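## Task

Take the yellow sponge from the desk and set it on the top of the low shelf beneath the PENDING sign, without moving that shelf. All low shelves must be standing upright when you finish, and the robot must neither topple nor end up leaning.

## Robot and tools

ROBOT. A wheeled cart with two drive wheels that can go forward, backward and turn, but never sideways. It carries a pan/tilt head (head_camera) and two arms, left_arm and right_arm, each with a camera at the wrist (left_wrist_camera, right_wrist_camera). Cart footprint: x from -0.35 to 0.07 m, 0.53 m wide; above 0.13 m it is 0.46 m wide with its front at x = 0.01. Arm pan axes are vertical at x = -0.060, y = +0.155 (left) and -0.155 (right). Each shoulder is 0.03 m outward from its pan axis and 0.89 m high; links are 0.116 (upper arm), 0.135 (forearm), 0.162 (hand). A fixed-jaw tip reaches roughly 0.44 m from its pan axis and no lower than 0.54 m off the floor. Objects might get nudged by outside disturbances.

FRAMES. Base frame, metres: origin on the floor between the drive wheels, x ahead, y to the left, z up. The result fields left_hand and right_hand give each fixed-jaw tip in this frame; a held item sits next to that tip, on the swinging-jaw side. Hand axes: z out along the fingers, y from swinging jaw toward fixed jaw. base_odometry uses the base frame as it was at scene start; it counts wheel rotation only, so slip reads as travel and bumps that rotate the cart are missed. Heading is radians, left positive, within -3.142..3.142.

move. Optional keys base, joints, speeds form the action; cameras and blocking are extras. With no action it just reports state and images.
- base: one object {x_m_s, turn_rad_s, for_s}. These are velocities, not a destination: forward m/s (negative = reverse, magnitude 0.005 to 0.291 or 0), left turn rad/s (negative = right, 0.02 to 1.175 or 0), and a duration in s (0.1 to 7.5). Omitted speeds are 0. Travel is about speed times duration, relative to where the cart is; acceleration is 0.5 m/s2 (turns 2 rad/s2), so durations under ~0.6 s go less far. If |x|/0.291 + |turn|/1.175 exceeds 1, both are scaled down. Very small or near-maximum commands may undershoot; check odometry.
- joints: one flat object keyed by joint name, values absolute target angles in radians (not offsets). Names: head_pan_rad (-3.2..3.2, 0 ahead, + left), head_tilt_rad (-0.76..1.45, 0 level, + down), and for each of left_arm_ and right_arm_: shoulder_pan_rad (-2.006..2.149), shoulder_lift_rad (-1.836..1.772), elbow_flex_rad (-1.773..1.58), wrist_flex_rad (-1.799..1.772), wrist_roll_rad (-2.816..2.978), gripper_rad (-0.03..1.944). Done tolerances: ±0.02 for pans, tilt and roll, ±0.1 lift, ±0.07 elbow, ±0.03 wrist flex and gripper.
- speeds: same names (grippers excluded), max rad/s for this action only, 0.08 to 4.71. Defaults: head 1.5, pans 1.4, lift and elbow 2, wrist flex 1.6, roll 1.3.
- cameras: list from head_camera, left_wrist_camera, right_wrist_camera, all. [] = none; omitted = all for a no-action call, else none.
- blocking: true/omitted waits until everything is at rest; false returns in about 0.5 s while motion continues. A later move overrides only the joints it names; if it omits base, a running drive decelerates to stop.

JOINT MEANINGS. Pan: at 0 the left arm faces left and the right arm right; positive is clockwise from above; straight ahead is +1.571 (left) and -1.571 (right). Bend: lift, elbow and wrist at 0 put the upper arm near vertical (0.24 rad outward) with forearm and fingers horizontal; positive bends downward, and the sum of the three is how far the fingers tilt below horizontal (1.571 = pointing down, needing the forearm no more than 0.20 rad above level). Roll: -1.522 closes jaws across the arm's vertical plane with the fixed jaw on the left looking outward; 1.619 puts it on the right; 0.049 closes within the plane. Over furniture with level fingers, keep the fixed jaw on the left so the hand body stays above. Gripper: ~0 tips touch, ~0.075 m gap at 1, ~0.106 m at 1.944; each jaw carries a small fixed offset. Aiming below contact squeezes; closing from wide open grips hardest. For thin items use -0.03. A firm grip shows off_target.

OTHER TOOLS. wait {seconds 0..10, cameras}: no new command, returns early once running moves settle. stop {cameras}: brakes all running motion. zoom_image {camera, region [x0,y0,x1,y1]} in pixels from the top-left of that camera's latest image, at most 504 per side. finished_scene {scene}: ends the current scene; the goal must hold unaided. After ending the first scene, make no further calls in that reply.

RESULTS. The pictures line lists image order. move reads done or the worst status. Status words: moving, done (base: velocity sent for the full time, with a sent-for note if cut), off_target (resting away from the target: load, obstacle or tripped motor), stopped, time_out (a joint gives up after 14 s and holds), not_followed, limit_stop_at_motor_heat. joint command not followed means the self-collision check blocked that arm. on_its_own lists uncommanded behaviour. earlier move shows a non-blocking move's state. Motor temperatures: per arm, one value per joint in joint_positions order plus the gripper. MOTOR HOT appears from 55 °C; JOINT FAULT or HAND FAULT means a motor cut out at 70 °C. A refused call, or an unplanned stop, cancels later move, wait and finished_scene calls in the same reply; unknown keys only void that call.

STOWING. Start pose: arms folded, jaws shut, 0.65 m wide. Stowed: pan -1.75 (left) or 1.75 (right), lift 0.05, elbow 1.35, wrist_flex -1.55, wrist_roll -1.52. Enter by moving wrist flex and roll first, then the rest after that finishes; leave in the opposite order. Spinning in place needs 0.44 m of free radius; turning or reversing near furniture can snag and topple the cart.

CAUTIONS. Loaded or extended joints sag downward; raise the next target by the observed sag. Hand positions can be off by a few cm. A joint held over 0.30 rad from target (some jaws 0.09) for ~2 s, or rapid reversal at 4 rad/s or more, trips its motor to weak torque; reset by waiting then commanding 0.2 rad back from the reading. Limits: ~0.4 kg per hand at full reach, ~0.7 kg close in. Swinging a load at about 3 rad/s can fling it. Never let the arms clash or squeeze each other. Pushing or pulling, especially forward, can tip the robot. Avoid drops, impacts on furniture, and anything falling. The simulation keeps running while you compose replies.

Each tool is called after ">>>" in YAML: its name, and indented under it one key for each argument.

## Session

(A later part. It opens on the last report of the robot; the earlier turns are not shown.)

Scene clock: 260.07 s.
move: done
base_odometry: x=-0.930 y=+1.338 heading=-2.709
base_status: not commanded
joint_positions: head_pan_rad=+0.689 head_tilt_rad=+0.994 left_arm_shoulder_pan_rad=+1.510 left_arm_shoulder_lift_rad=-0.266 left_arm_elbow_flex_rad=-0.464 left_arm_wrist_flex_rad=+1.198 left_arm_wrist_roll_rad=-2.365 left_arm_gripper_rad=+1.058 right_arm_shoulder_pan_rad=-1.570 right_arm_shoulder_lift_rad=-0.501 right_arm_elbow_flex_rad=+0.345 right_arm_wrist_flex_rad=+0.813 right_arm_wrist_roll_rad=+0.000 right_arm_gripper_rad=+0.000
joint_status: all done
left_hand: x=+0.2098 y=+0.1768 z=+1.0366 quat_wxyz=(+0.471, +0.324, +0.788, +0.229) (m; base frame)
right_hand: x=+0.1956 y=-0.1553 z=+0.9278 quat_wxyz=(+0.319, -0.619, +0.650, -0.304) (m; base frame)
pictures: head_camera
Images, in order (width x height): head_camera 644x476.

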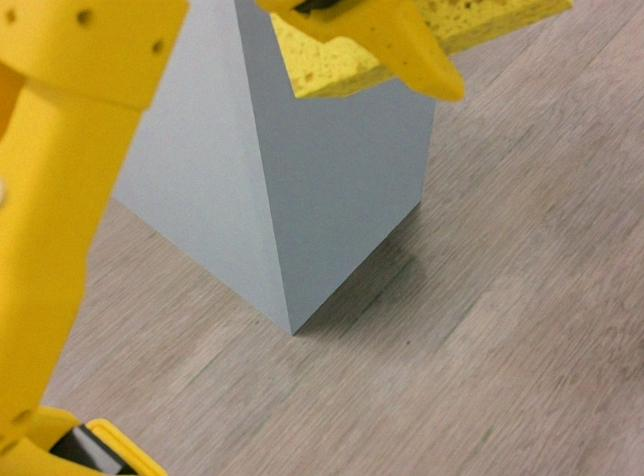

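>>> move:
  base: {"x_m_s": 0.25, "for_s": 6.0}
  joints: {"head_pan_rad": 0.35, "head_tilt_rad": 0.1}
  cameras: ["head_camera"]

>>> move:
  joints: {"head_pan_rad": 1.0}
  cameras: ["head_camera"]

>>> move:
  joints: {"head_pan_rad": 1.7}
  cameras: ["head_camera"]

Scene clock: 276.80 s.
move: done
base_odometry: x=-2.294 y=+0.712 heading=-2.712
base_status: done (sent for 6 of 6 s)
joint_positions: head_pan_rad=+0.359 head_tilt_rad=+0.110 left_arm_shoulder_pan_rad=+1.510 left_arm_shoulder_lift_rad=-0.266 left_arm_elbow_flex_rad=-0.464 left_arm_wrist_flex_rad=+1.198 left_arm_wrist_roll_rad=-2.365 left_arm_gripper_rad=+1.058 right_arm_shoulder_pan_rad=-1.570 right_arm_shoulder_lift_rad=-0.501 right_arm_elbow_flex_rad=+0.345 right_arm_wrist_flex_rad=+0.813 right_arm_wrist_roll_rad=+0.000 right_arm_gripper_rad=+0.000
joint_status: all done
left_hand: x=+0.2098 y=+0.1768 z=+1.0366 quat_wxyz=(+0.471, +0.324, +0.788, +0.229) (m; base frame)
right_hand: x=+0.1956 y=-0.1553 z=+0.9278 quat_wxyz=(+0.319, -0.619, +0.650, -0.304) (m; base frame)
pictures: head_camera
Images, in order (width x height): head_camera 644x476.

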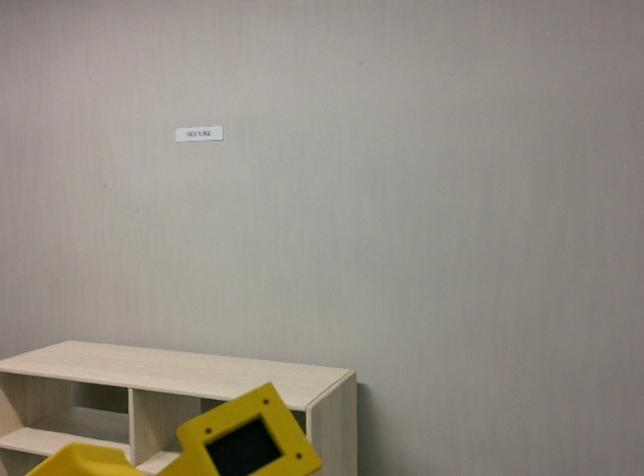

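Scene clock: 278.03 s.
move: done
base_odometry: x=-2.294 y=+0.712 heading=-2.712
base_status: not commanded
joint_positions: head_pan_rad=+0.989 head_tilt_rad=+0.110 left_arm_shoulder_pan_rad=+1.510 left_arm_shoulder_lift_rad=-0.266 left_arm_elbow_flex_rad=-0.464 left_arm_wrist_flex_rad=+1.198 left_arm_wrist_roll_rad=-2.365 left_arm_gripper_rad=+1.058 right_arm_shoulder_pan_rad=-1.570 right_arm_shoulder_lift_rad=-0.501 right_arm_elbow_flex_rad=+0.345 right_arm_wrist_flex_rad=+0.813 right_arm_wrist_roll_rad=+0.000 right_arm_gripper_rad=+0.000
joint_status: all done
left_hand: x=+0.2098 y=+0.1768 z=+1.0366 quat_wxyz=(+0.471, +0.324, +0.788, +0.229) (m; base frame)
right_hand: x=+0.1956 y=-0.1553 z=+0.9278 quat_wxyz=(+0.319, -0.619, +0.650, -0.304) (m; base frame)
pictures: head_camera
Images, in order (width x height): head_camera 644x476.

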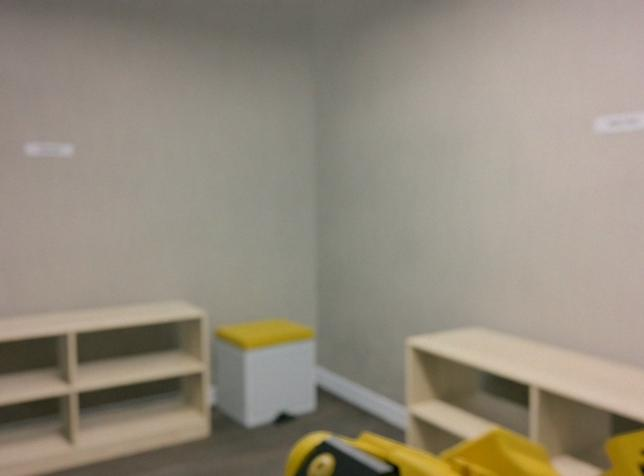

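Scene clock: 279.30 s.
move: done
base_odometry: x=-2.294 y=+0.712 heading=-2.712
base_status: not commanded
joint_positions: head_pan_rad=+1.689 head_tilt_rad=+0.110 left_arm_shoulder_pan_rad=+1.510 left_arm_shoulder_lift_rad=-0.266 left_arm_elbow_flex_rad=-0.464 left_arm_wrist_flex_rad=+1.198 left_arm_wrist_roll_rad=-2.365 left_arm_gripper_rad=+1.058 right_arm_shoulder_pan_rad=-1.570 right_arm_shoulder_lift_rad=-0.501 right_arm_elbow_flex_rad=+0.345 right_arm_wrist_flex_rad=+0.813 right_arm_wrist_roll_rad=+0.000 right_arm_gripper_rad=+0.000
joint_status: all done
left_hand: x=+0.2098 y=+0.1768 z=+1.0366 quat_wxyz=(+0.471, +0.324, +0.788, +0.229) (m; base frame)
right_hand: x=+0.1956 y=-0.1553 z=+0.9278 quat_wxyz=(+0.319, -0.619, +0.650, -0.304) (m; base frame)
pictures: head_camera
Images, in order (width x height): head_camera 644x476.

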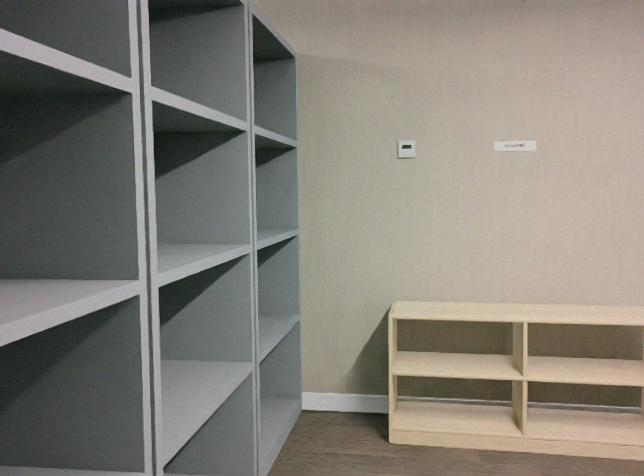

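>>> zoom_image:
  camera: "head_camera"
  region: [480, 125, 550, 165]

>>> move:
  joints: {"head_pan_rad": 0.3}
  cameras: ["head_camera"]

>>> wait:
  seconds: 0.3
  cameras: ["head_camera"]

>>> zoom_image:
  camera: "head_camera"
  region: [120, 110, 220, 160]

Scaled by 7.200.

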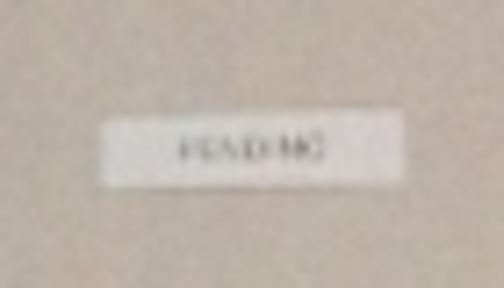

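Scene clock: 293.47 s.
move: done
base_odometry: x=-2.294 y=+0.712 heading=-2.712
base_status: not commanded
joint_positions: head_pan_rad=+0.310 head_tilt_rad=+0.110 left_arm_shoulder_pan_rad=+1.510 left_arm_shoulder_lift_rad=-0.266 left_arm_elbow_flex_rad=-0.464 left_arm_wrist_flex_rad=+1.198 left_arm_wrist_roll_rad=-2.365 left_arm_gripper_rad=+1.058 right_arm_shoulder_pan_rad=-1.570 right_arm_shoulder_lift_rad=-0.501 right_arm_elbow_flex_rad=+0.345 right_arm_wrist_flex_rad=+0.813 right_arm_wrist_roll_rad=+0.000 right_arm_gripper_rad=+0.000
joint_status: all done
left_hand: x=+0.2098 y=+0.1768 z=+1.0366 quat_wxyz=(+0.471, +0.324, +0.788, +0.229) (m; base frame)
right_hand: x=+0.1956 y=-0.1553 z=+0.9278 quat_wxyz=(+0.319, -0.619, +0.650, -0.304) (m; base frame)
pictures: head_camera
Images, in order (width x height): head_camera 644x476.

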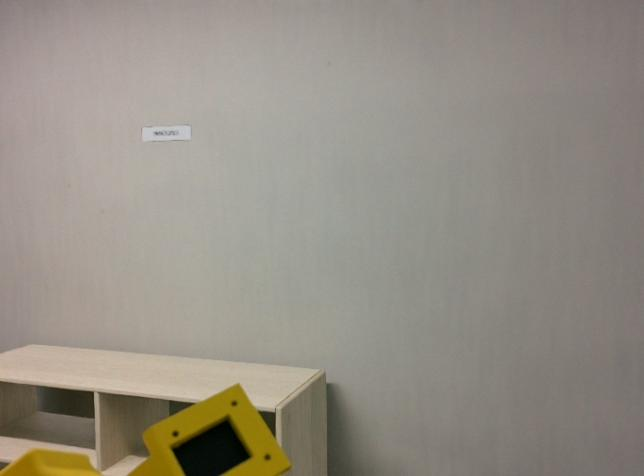

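Scene clock: 293.77 s.
base_odometry: x=-2.294 y=+0.712 heading=-2.712
base_status: not commanded
joint_positions: head_pan_rad=+0.310 head_tilt_rad=+0.110 left_arm_shoulder_pan_rad=+1.510 left_arm_shoulder_lift_rad=-0.266 left_arm_elbow_flex_rad=-0.464 left_arm_wrist_flex_rad=+1.198 left_arm_wrist_roll_rad=-2.365 left_arm_gripper_rad=+1.058 right_arm_shoulder_pan_rad=-1.570 right_arm_shoulder_lift_rad=-0.501 right_arm_elbow_flex_rad=+0.345 right_arm_wrist_flex_rad=+0.813 right_arm_wrist_roll_rad=+0.000 right_arm_gripper_rad=+0.000
joint_status: all done
left_hand: x=+0.2098 y=+0.1768 z=+1.0366 quat_wxyz=(+0.471, +0.324, +0.788, +0.229) (m; base frame)
right_hand: x=+0.1956 y=-0.1553 z=+0.9278 quat_wxyz=(+0.319, -0.619, +0.650, -0.304) (m; base frame)
wait: 0.30 s; at rest by 0.27 s
pictures: head_camera
Images, in order (width x height): head_camera 644x476.

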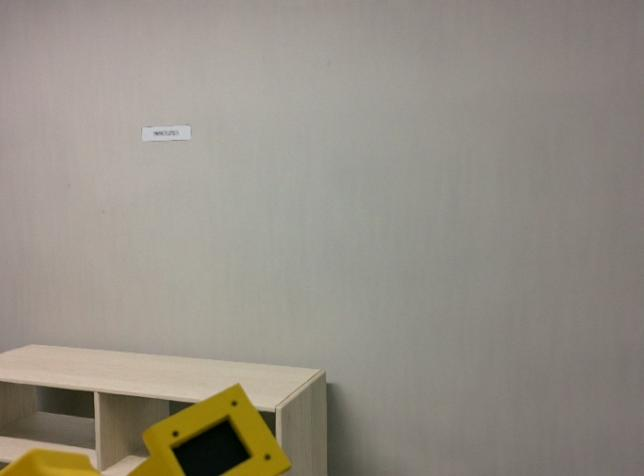

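Scaled by 5.040.

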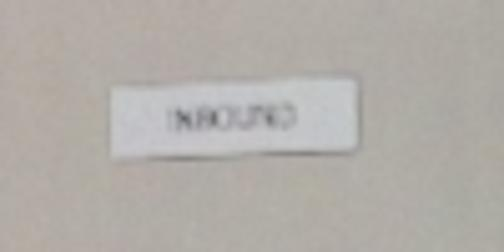

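>>> move:
  base: {"x_m_s": 0.2, "for_s": 2.6}
  joints: {"head_pan_rad": 0.0, "head_tilt_rad": 0.6}

>>> move:
  base: {"turn_rad_s": 0.6, "for_s": 2.62}

>>> move:
  base: {"x_m_s": 0.25, "for_s": 6.4}
  cameras: ["head_camera"]

Scene clock: 319.13 s.
move: done
base_odometry: x=-2.767 y=+0.495 heading=-2.710
base_status: done (sent for 2.6 of 2.6 s)
joint_positions: head_pan_rad=+0.009 head_tilt_rad=+0.593 left_arm_shoulder_pan_rad=+1.508 left_arm_shoulder_lift_rad=-0.266 left_arm_elbow_flex_rad=-0.466 left_arm_wrist_flex_rad=+1.198 left_arm_wrist_roll_rad=-2.365 left_arm_gripper_rad=+1.058 right_arm_shoulder_pan_rad=-1.570 right_arm_shoulder_lift_rad=-0.501 right_arm_elbow_flex_rad=+0.345 right_arm_wrist_flex_rad=+0.813 right_arm_wrist_roll_rad=+0.000 right_arm_gripper_rad=+0.000
joint_status: all done
left_hand: x=+0.2097 y=+0.1772 z=+1.0370 quat_wxyz=(+0.472, +0.324, +0.787, +0.229) (m; base frame)
right_hand: x=+0.1956 y=-0.1553 z=+0.9278 quat_wxyz=(+0.319, -0.619, +0.650, -0.304) (m; base frame)
pictures: none

Scene clock: 322.43 s.
move: done
base_odometry: x=-2.766 y=+0.495 heading=-1.131
base_status: done (sent for 2.63 of 2.63 s)
joint_positions: head_pan_rad=+0.009 head_tilt_rad=+0.593 left_arm_shoulder_pan_rad=+1.507 left_arm_shoulder_lift_rad=-0.266 left_arm_elbow_flex_rad=-0.466 left_arm_wrist_flex_rad=+1.198 left_arm_wrist_roll_rad=-2.365 left_arm_gripper_rad=+1.058 right_arm_shoulder_pan_rad=-1.568 right_arm_shoulder_lift_rad=-0.501 right_arm_elbow_flex_rad=+0.345 right_arm_wrist_flex_rad=+0.813 right_arm_wrist_roll_rad=+0.000 right_arm_gripper_rad=+0.000
joint_status: not commanded
left_hand: x=+0.2097 y=+0.1776 z=+1.0370 quat_wxyz=(+0.472, +0.323, +0.788, +0.230) (m; base frame)
right_hand: x=+0.1956 y=-0.1557 z=+0.9278 quat_wxyz=(+0.319, -0.618, +0.651, -0.304) (m; base frame)
pictures: none

Scene clock: 329.87 s.
move: done
base_odometry: x=-2.085 y=-0.954 heading=-1.131
base_status: done (sent for 6.4 of 6.4 s)
joint_positions: head_pan_rad=+0.009 head_tilt_rad=+0.593 left_arm_shoulder_pan_rad=+1.507 left_arm_shoulder_lift_rad=-0.266 left_arm_elbow_flex_rad=-0.466 left_arm_wrist_flex_rad=+1.198 left_arm_wrist_roll_rad=-2.365 left_arm_gripper_rad=+1.058 right_arm_shoulder_pan_rad=-1.568 right_arm_shoulder_lift_rad=-0.501 right_arm_elbow_flex_rad=+0.345 right_arm_wrist_flex_rad=+0.813 right_arm_wrist_roll_rad=+0.000 right_arm_gripper_rad=+0.000
joint_status: not commanded
left_hand: x=+0.2097 y=+0.1776 z=+1.0370 quat_wxyz=(+0.472, +0.323, +0.788, +0.230) (m; base frame)
right_hand: x=+0.1956 y=-0.1557 z=+0.9278 quat_wxyz=(+0.319, -0.618, +0.651, -0.304) (m; base frame)
pictures: head_camera
Images, in order (width x height): head_camera 644x476.

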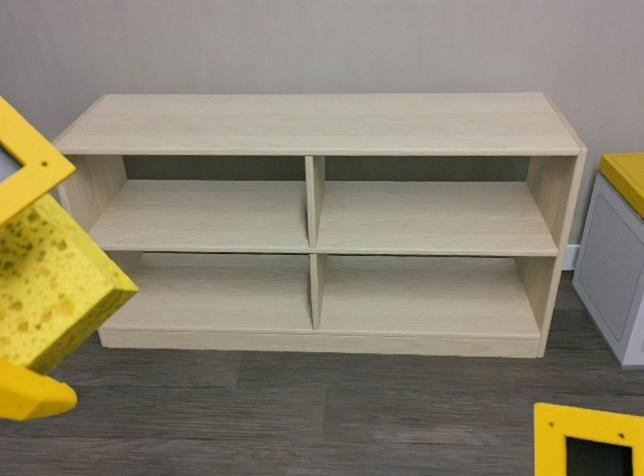

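>>> move:
  base: {"x_m_s": 0.2, "for_s": 5.5}
  joints: {"head_tilt_rad": 1.2, "left_arm_shoulder_pan_rad": 1.571}
  cameras: ["head_camera"]

Scene clock: 344.10 s.
move: done
base_odometry: x=-1.616 y=-1.948 heading=-1.128
base_status: done (sent for 5.5 of 5.5 s)
joint_positions: head_pan_rad=+0.009 head_tilt_rad=+1.194 left_arm_shoulder_pan_rad=+1.566 left_arm_shoulder_lift_rad=-0.268 left_arm_elbow_flex_rad=-0.466 left_arm_wrist_flex_rad=+1.198 left_arm_wrist_roll_rad=-2.365 left_arm_gripper_rad=+1.058 right_arm_shoulder_pan_rad=-1.568 right_arm_shoulder_lift_rad=-0.501 right_arm_elbow_flex_rad=+0.345 right_arm_wrist_flex_rad=+0.813 right_arm_wrist_roll_rad=+0.000 right_arm_gripper_rad=+0.000
joint_status: all done
left_hand: x=+0.2104 y=+0.1615 z=+1.0373 quat_wxyz=(+0.479, +0.346, +0.777, +0.216) (m; base frame)
right_hand: x=+0.1956 y=-0.1557 z=+0.9278 quat_wxyz=(+0.319, -0.618, +0.651, -0.304) (m; base frame)
pictures: head_camera
Images, in order (width x height): head_camera 644x476.

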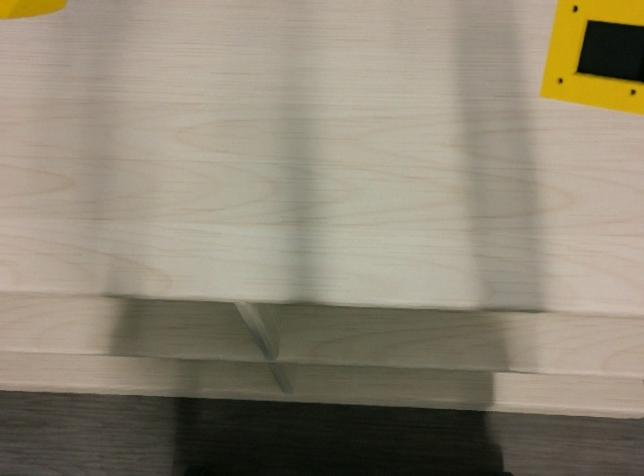

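>>> move:
  base: {"x_m_s": 0.1, "for_s": 1.05}
  joints: {"head_pan_rad": 0.5, "head_tilt_rad": 1.05}

>>> move:
  joints: {"left_arm_shoulder_lift_rad": 1.05, "left_arm_elbow_flex_rad": -0.7, "left_arm_wrist_flex_rad": 0.9}
  speeds: {"left_arm_shoulder_lift_rad": 0.8, "left_arm_elbow_flex_rad": 0.3, "left_arm_wrist_flex_rad": 0.3}

>>> move:
  joints: {"left_arm_shoulder_lift_rad": 1.4, "left_arm_elbow_flex_rad": -0.85, "left_arm_wrist_flex_rad": 0.75}
  speeds: {"left_arm_shoulder_lift_rad": 0.3, "left_arm_elbow_flex_rad": 0.15, "left_arm_wrist_flex_rad": 0.16}
  cameras: ["head_camera", "left_wrist_camera"]

Scene clock: 358.30 s.
move: done
base_odometry: x=-1.570 y=-2.043 heading=-1.136
base_status: done (sent for 1.07 of 1.07 s)
joint_positions: head_pan_rad=+0.490 head_tilt_rad=+1.065 left_arm_shoulder_pan_rad=+1.566 left_arm_shoulder_lift_rad=-0.268 left_arm_elbow_flex_rad=-0.466 left_arm_wrist_flex_rad=+1.198 left_arm_wrist_roll_rad=-2.365 left_arm_gripper_rad=+1.058 right_arm_shoulder_pan_rad=-1.567 right_arm_shoulder_lift_rad=-0.499 right_arm_elbow_flex_rad=+0.344 right_arm_wrist_flex_rad=+0.813 right_arm_wrist_roll_rad=+0.000 right_arm_gripper_rad=+0.000
joint_status: all done
left_hand: x=+0.2104 y=+0.1615 z=+1.0373 quat_wxyz=(+0.479, +0.346, +0.777, +0.216) (m; base frame)
right_hand: x=+0.1958 y=-0.1561 z=+0.9278 quat_wxyz=(+0.319, -0.618, +0.651, -0.305) (m; base frame)
pictures: none

Scene clock: 360.63 s.
move: done
base_odometry: x=-1.570 y=-2.043 heading=-1.136
base_status: not commanded
joint_positions: head_pan_rad=+0.490 head_tilt_rad=+1.065 left_arm_shoulder_pan_rad=+1.566 left_arm_shoulder_lift_rad=+1.068 left_arm_elbow_flex_rad=-0.665 left_arm_wrist_flex_rad=+0.909 left_arm_wrist_roll_rad=-2.365 left_arm_gripper_rad=+1.058 right_arm_shoulder_pan_rad=-1.567 right_arm_shoulder_lift_rad=-0.499 right_arm_elbow_flex_rad=+0.344 right_arm_wrist_flex_rad=+0.813 right_arm_wrist_roll_rad=+0.000 right_arm_gripper_rad=+0.000
joint_status: all done
left_hand: x=+0.2553 y=+0.1617 z=+0.7219 quat_wxyz=(+0.118, +0.403, +0.906, +0.053) (m; base frame)
right_hand: x=+0.1958 y=-0.1561 z=+0.9278 quat_wxyz=(+0.319, -0.618, +0.651, -0.305) (m; base frame)
pictures: none

Scene clock: 362.23 s.
move: done
base_odometry: x=-1.570 y=-2.043 heading=-1.136
base_status: not commanded
joint_positions: head_pan_rad=+0.490 head_tilt_rad=+1.065 left_arm_shoulder_pan_rad=+1.566 left_arm_shoulder_lift_rad=+1.415 left_arm_elbow_flex_rad=-0.819 left_arm_wrist_flex_rad=+0.758 left_arm_wrist_roll_rad=-2.365 left_arm_gripper_rad=+1.058 right_arm_shoulder_pan_rad=-1.567 right_arm_shoulder_lift_rad=-0.499 right_arm_elbow_flex_rad=+0.344 right_arm_wrist_flex_rad=+0.813 right_arm_wrist_roll_rad=+0.000 right_arm_gripper_rad=+0.000
joint_status: all done
left_hand: x=+0.2405 y=+0.1616 z=+0.6568 quat_wxyz=(+0.098, +0.404, +0.908, +0.044) (m; base frame)
right_hand: x=+0.1958 y=-0.1561 z=+0.9278 quat_wxyz=(+0.319, -0.618, +0.651, -0.305) (m; base frame)
pictures: head_camera, left_wrist_camera
Images, in order (width x height): head_camera 644x476, left_wrist_camera 644x476.

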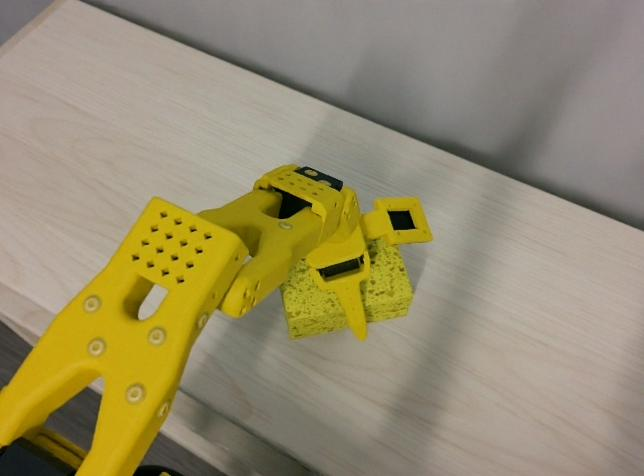

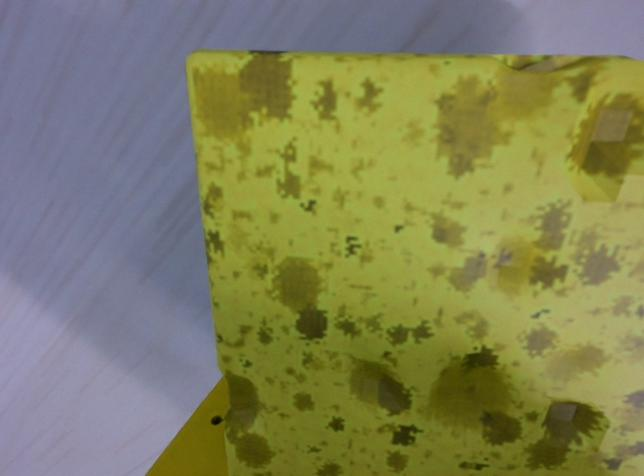

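>>> move:
  joints: {"left_arm_shoulder_lift_rad": 1.58, "left_arm_elbow_flex_rad": -0.95, "left_arm_wrist_flex_rad": 0.68}
  speeds: {"left_arm_shoulder_lift_rad": 0.2, "left_arm_elbow_flex_rad": 0.15, "left_arm_wrist_flex_rad": 0.16}

>>> move:
  joints: {"left_arm_shoulder_lift_rad": 1.66, "left_arm_elbow_flex_rad": -0.95, "left_arm_wrist_flex_rad": 0.62}
  speeds: {"left_arm_shoulder_lift_rad": 0.1}
  cameras: ["head_camera", "left_wrist_camera"]

Scene clock: 371.47 s.
move: done
base_odometry: x=-1.570 y=-2.043 heading=-1.136
base_status: not commanded
joint_positions: head_pan_rad=+0.490 head_tilt_rad=+1.065 left_arm_shoulder_pan_rad=+1.565 left_arm_shoulder_lift_rad=+1.588 left_arm_elbow_flex_rad=-0.923 left_arm_wrist_flex_rad=+0.688 left_arm_wrist_roll_rad=-2.362 left_arm_gripper_rad=+1.058 right_arm_shoulder_pan_rad=-1.567 right_arm_shoulder_lift_rad=-0.499 right_arm_elbow_flex_rad=+0.344 right_arm_wrist_flex_rad=+0.813 right_arm_wrist_roll_rad=+0.000 right_arm_gripper_rad=+0.000
joint_status: all done
left_hand: x=+0.2321 y=+0.1620 z=+0.6294 quat_wxyz=(+0.099, +0.402, +0.909, +0.045) (m; base frame)
right_hand: x=+0.1958 y=-0.1561 z=+0.9278 quat_wxyz=(+0.319, -0.618, +0.651, -0.305) (m; base frame)
pictures: none

Scene clock: 372.57 s.
move: done
base_odometry: x=-1.570 y=-2.043 heading=-1.136
base_status: not commanded
joint_positions: head_pan_rad=+0.490 head_tilt_rad=+1.065 left_arm_shoulder_pan_rad=+1.565 left_arm_shoulder_lift_rad=+1.620 left_arm_elbow_flex_rad=-0.949 left_arm_wrist_flex_rad=+0.639 left_arm_wrist_roll_rad=-2.360 left_arm_gripper_rad=+1.058 right_arm_shoulder_pan_rad=-1.567 right_arm_shoulder_lift_rad=-0.499 right_arm_elbow_flex_rad=+0.344 right_arm_wrist_flex_rad=+0.813 right_arm_wrist_roll_rad=+0.000 right_arm_gripper_rad=+0.000
joint_status: all done
left_hand: x=+0.2372 y=+0.1621 z=+0.6270 quat_wxyz=(+0.119, +0.401, +0.907, +0.053) (m; base frame)
right_hand: x=+0.1958 y=-0.1561 z=+0.9278 quat_wxyz=(+0.319, -0.618, +0.651, -0.305) (m; base frame)
pictures: head_camera, left_wrist_camera
Images, in order (width x height): head_camera 644x476, left_wrist_camera 644x476.

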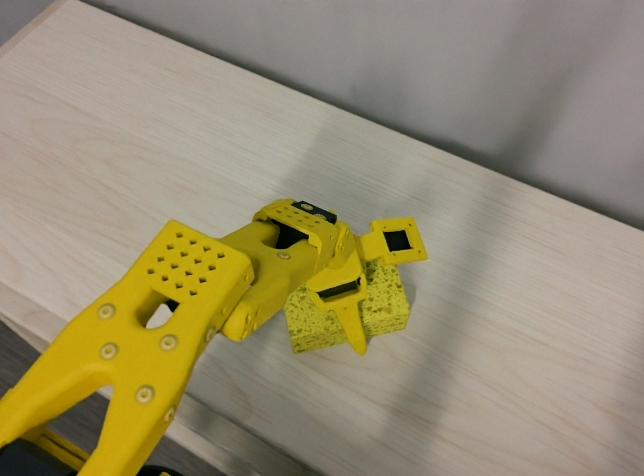

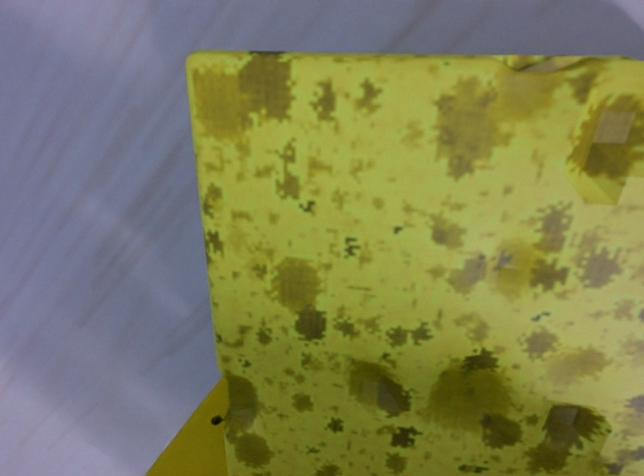

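Contact (lift below target). Release.

>>> move:
  joints: {"left_arm_gripper_rad": 1.2}

>>> move:
  joints: {"left_arm_gripper_rad": 1.85}

>>> move:
  joints: {"left_arm_shoulder_lift_rad": 1.0, "left_arm_elbow_flex_rad": -0.65, "left_arm_wrist_flex_rad": 1.0}
  speeds: {"left_arm_shoulder_lift_rad": 0.5, "left_arm_elbow_flex_rad": 0.25, "left_arm_wrist_flex_rad": 0.3}
  cameras: ["head_camera"]

Scene clock: 378.53 s.
move: done
base_odometry: x=-1.570 y=-2.043 heading=-1.136
base_status: not commanded
joint_positions: head_pan_rad=+0.490 head_tilt_rad=+1.065 left_arm_shoulder_pan_rad=+1.562 left_arm_shoulder_lift_rad=+1.637 left_arm_elbow_flex_rad=-0.951 left_arm_wrist_flex_rad=+0.620 left_arm_wrist_roll_rad=-2.355 left_arm_gripper_rad=+1.197 right_arm_shoulder_pan_rad=-1.567 right_arm_shoulder_lift_rad=-0.499 right_arm_elbow_flex_rad=+0.344 right_arm_wrist_flex_rad=+0.813 right_arm_wrist_roll_rad=+0.000 right_arm_gripper_rad=+0.000
joint_status: all done
left_hand: x=+0.2358 y=+0.1630 z=+0.6236 quat_wxyz=(+0.120, +0.397, +0.908, +0.054) (m; base frame)
right_hand: x=+0.1958 y=-0.1561 z=+0.9278 quat_wxyz=(+0.319, -0.618, +0.651, -0.305) (m; base frame)
pictures: none

Scene clock: 379.40 s.
move: done
base_odometry: x=-1.570 y=-2.043 heading=-1.136
base_status: not commanded
joint_positions: head_pan_rad=+0.490 head_tilt_rad=+1.065 left_arm_shoulder_pan_rad=+1.563 left_arm_shoulder_lift_rad=+1.666 left_arm_elbow_flex_rad=-0.941 left_arm_wrist_flex_rad=+0.626 left_arm_wrist_roll_rad=-2.358 left_arm_gripper_rad=+1.842 right_arm_shoulder_pan_rad=-1.567 right_arm_shoulder_lift_rad=-0.499 right_arm_elbow_flex_rad=+0.344 right_arm_wrist_flex_rad=+0.813 right_arm_wrist_roll_rad=+0.000 right_arm_gripper_rad=+0.000
joint_status: all done
left_hand: x=+0.2247 y=+0.1624 z=+0.6144 quat_wxyz=(+0.100, +0.400, +0.910, +0.045) (m; base frame)
right_hand: x=+0.1958 y=-0.1561 z=+0.9278 quat_wxyz=(+0.319, -0.618, +0.651, -0.305) (m; base frame)
pictures: none

Scene clock: 381.27 s.
move: done
base_odometry: x=-1.570 y=-2.043 heading=-1.136
base_status: not commanded
joint_positions: head_pan_rad=+0.490 head_tilt_rad=+1.065 left_arm_shoulder_pan_rad=+1.563 left_arm_shoulder_lift_rad=+1.065 left_arm_elbow_flex_rad=-0.650 left_arm_wrist_flex_rad=+0.994 left_arm_wrist_roll_rad=-2.360 left_arm_gripper_rad=+1.842 right_arm_shoulder_pan_rad=-1.567 right_arm_shoulder_lift_rad=-0.499 right_arm_elbow_flex_rad=+0.344 right_arm_wrist_flex_rad=+0.813 right_arm_wrist_roll_rad=+0.000 right_arm_gripper_rad=+0.000
joint_status: all done
left_hand: x=+0.2393 y=+0.1625 z=+0.7168 quat_wxyz=(+0.073, +0.402, +0.912, +0.033) (m; base frame)
right_hand: x=+0.1958 y=-0.1561 z=+0.9278 quat_wxyz=(+0.319, -0.618, +0.651, -0.305) (m; base frame)
pictures: head_camera
Images, in order (width x height): head_camera 644x476.

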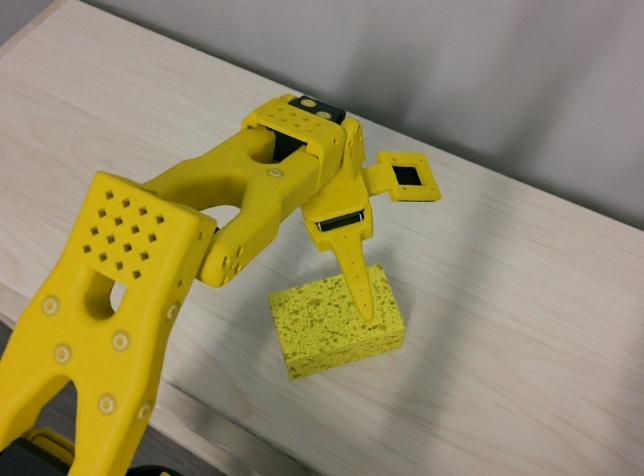

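>>> finished_scene:
  scene: 3

The scene is finished: the task was done.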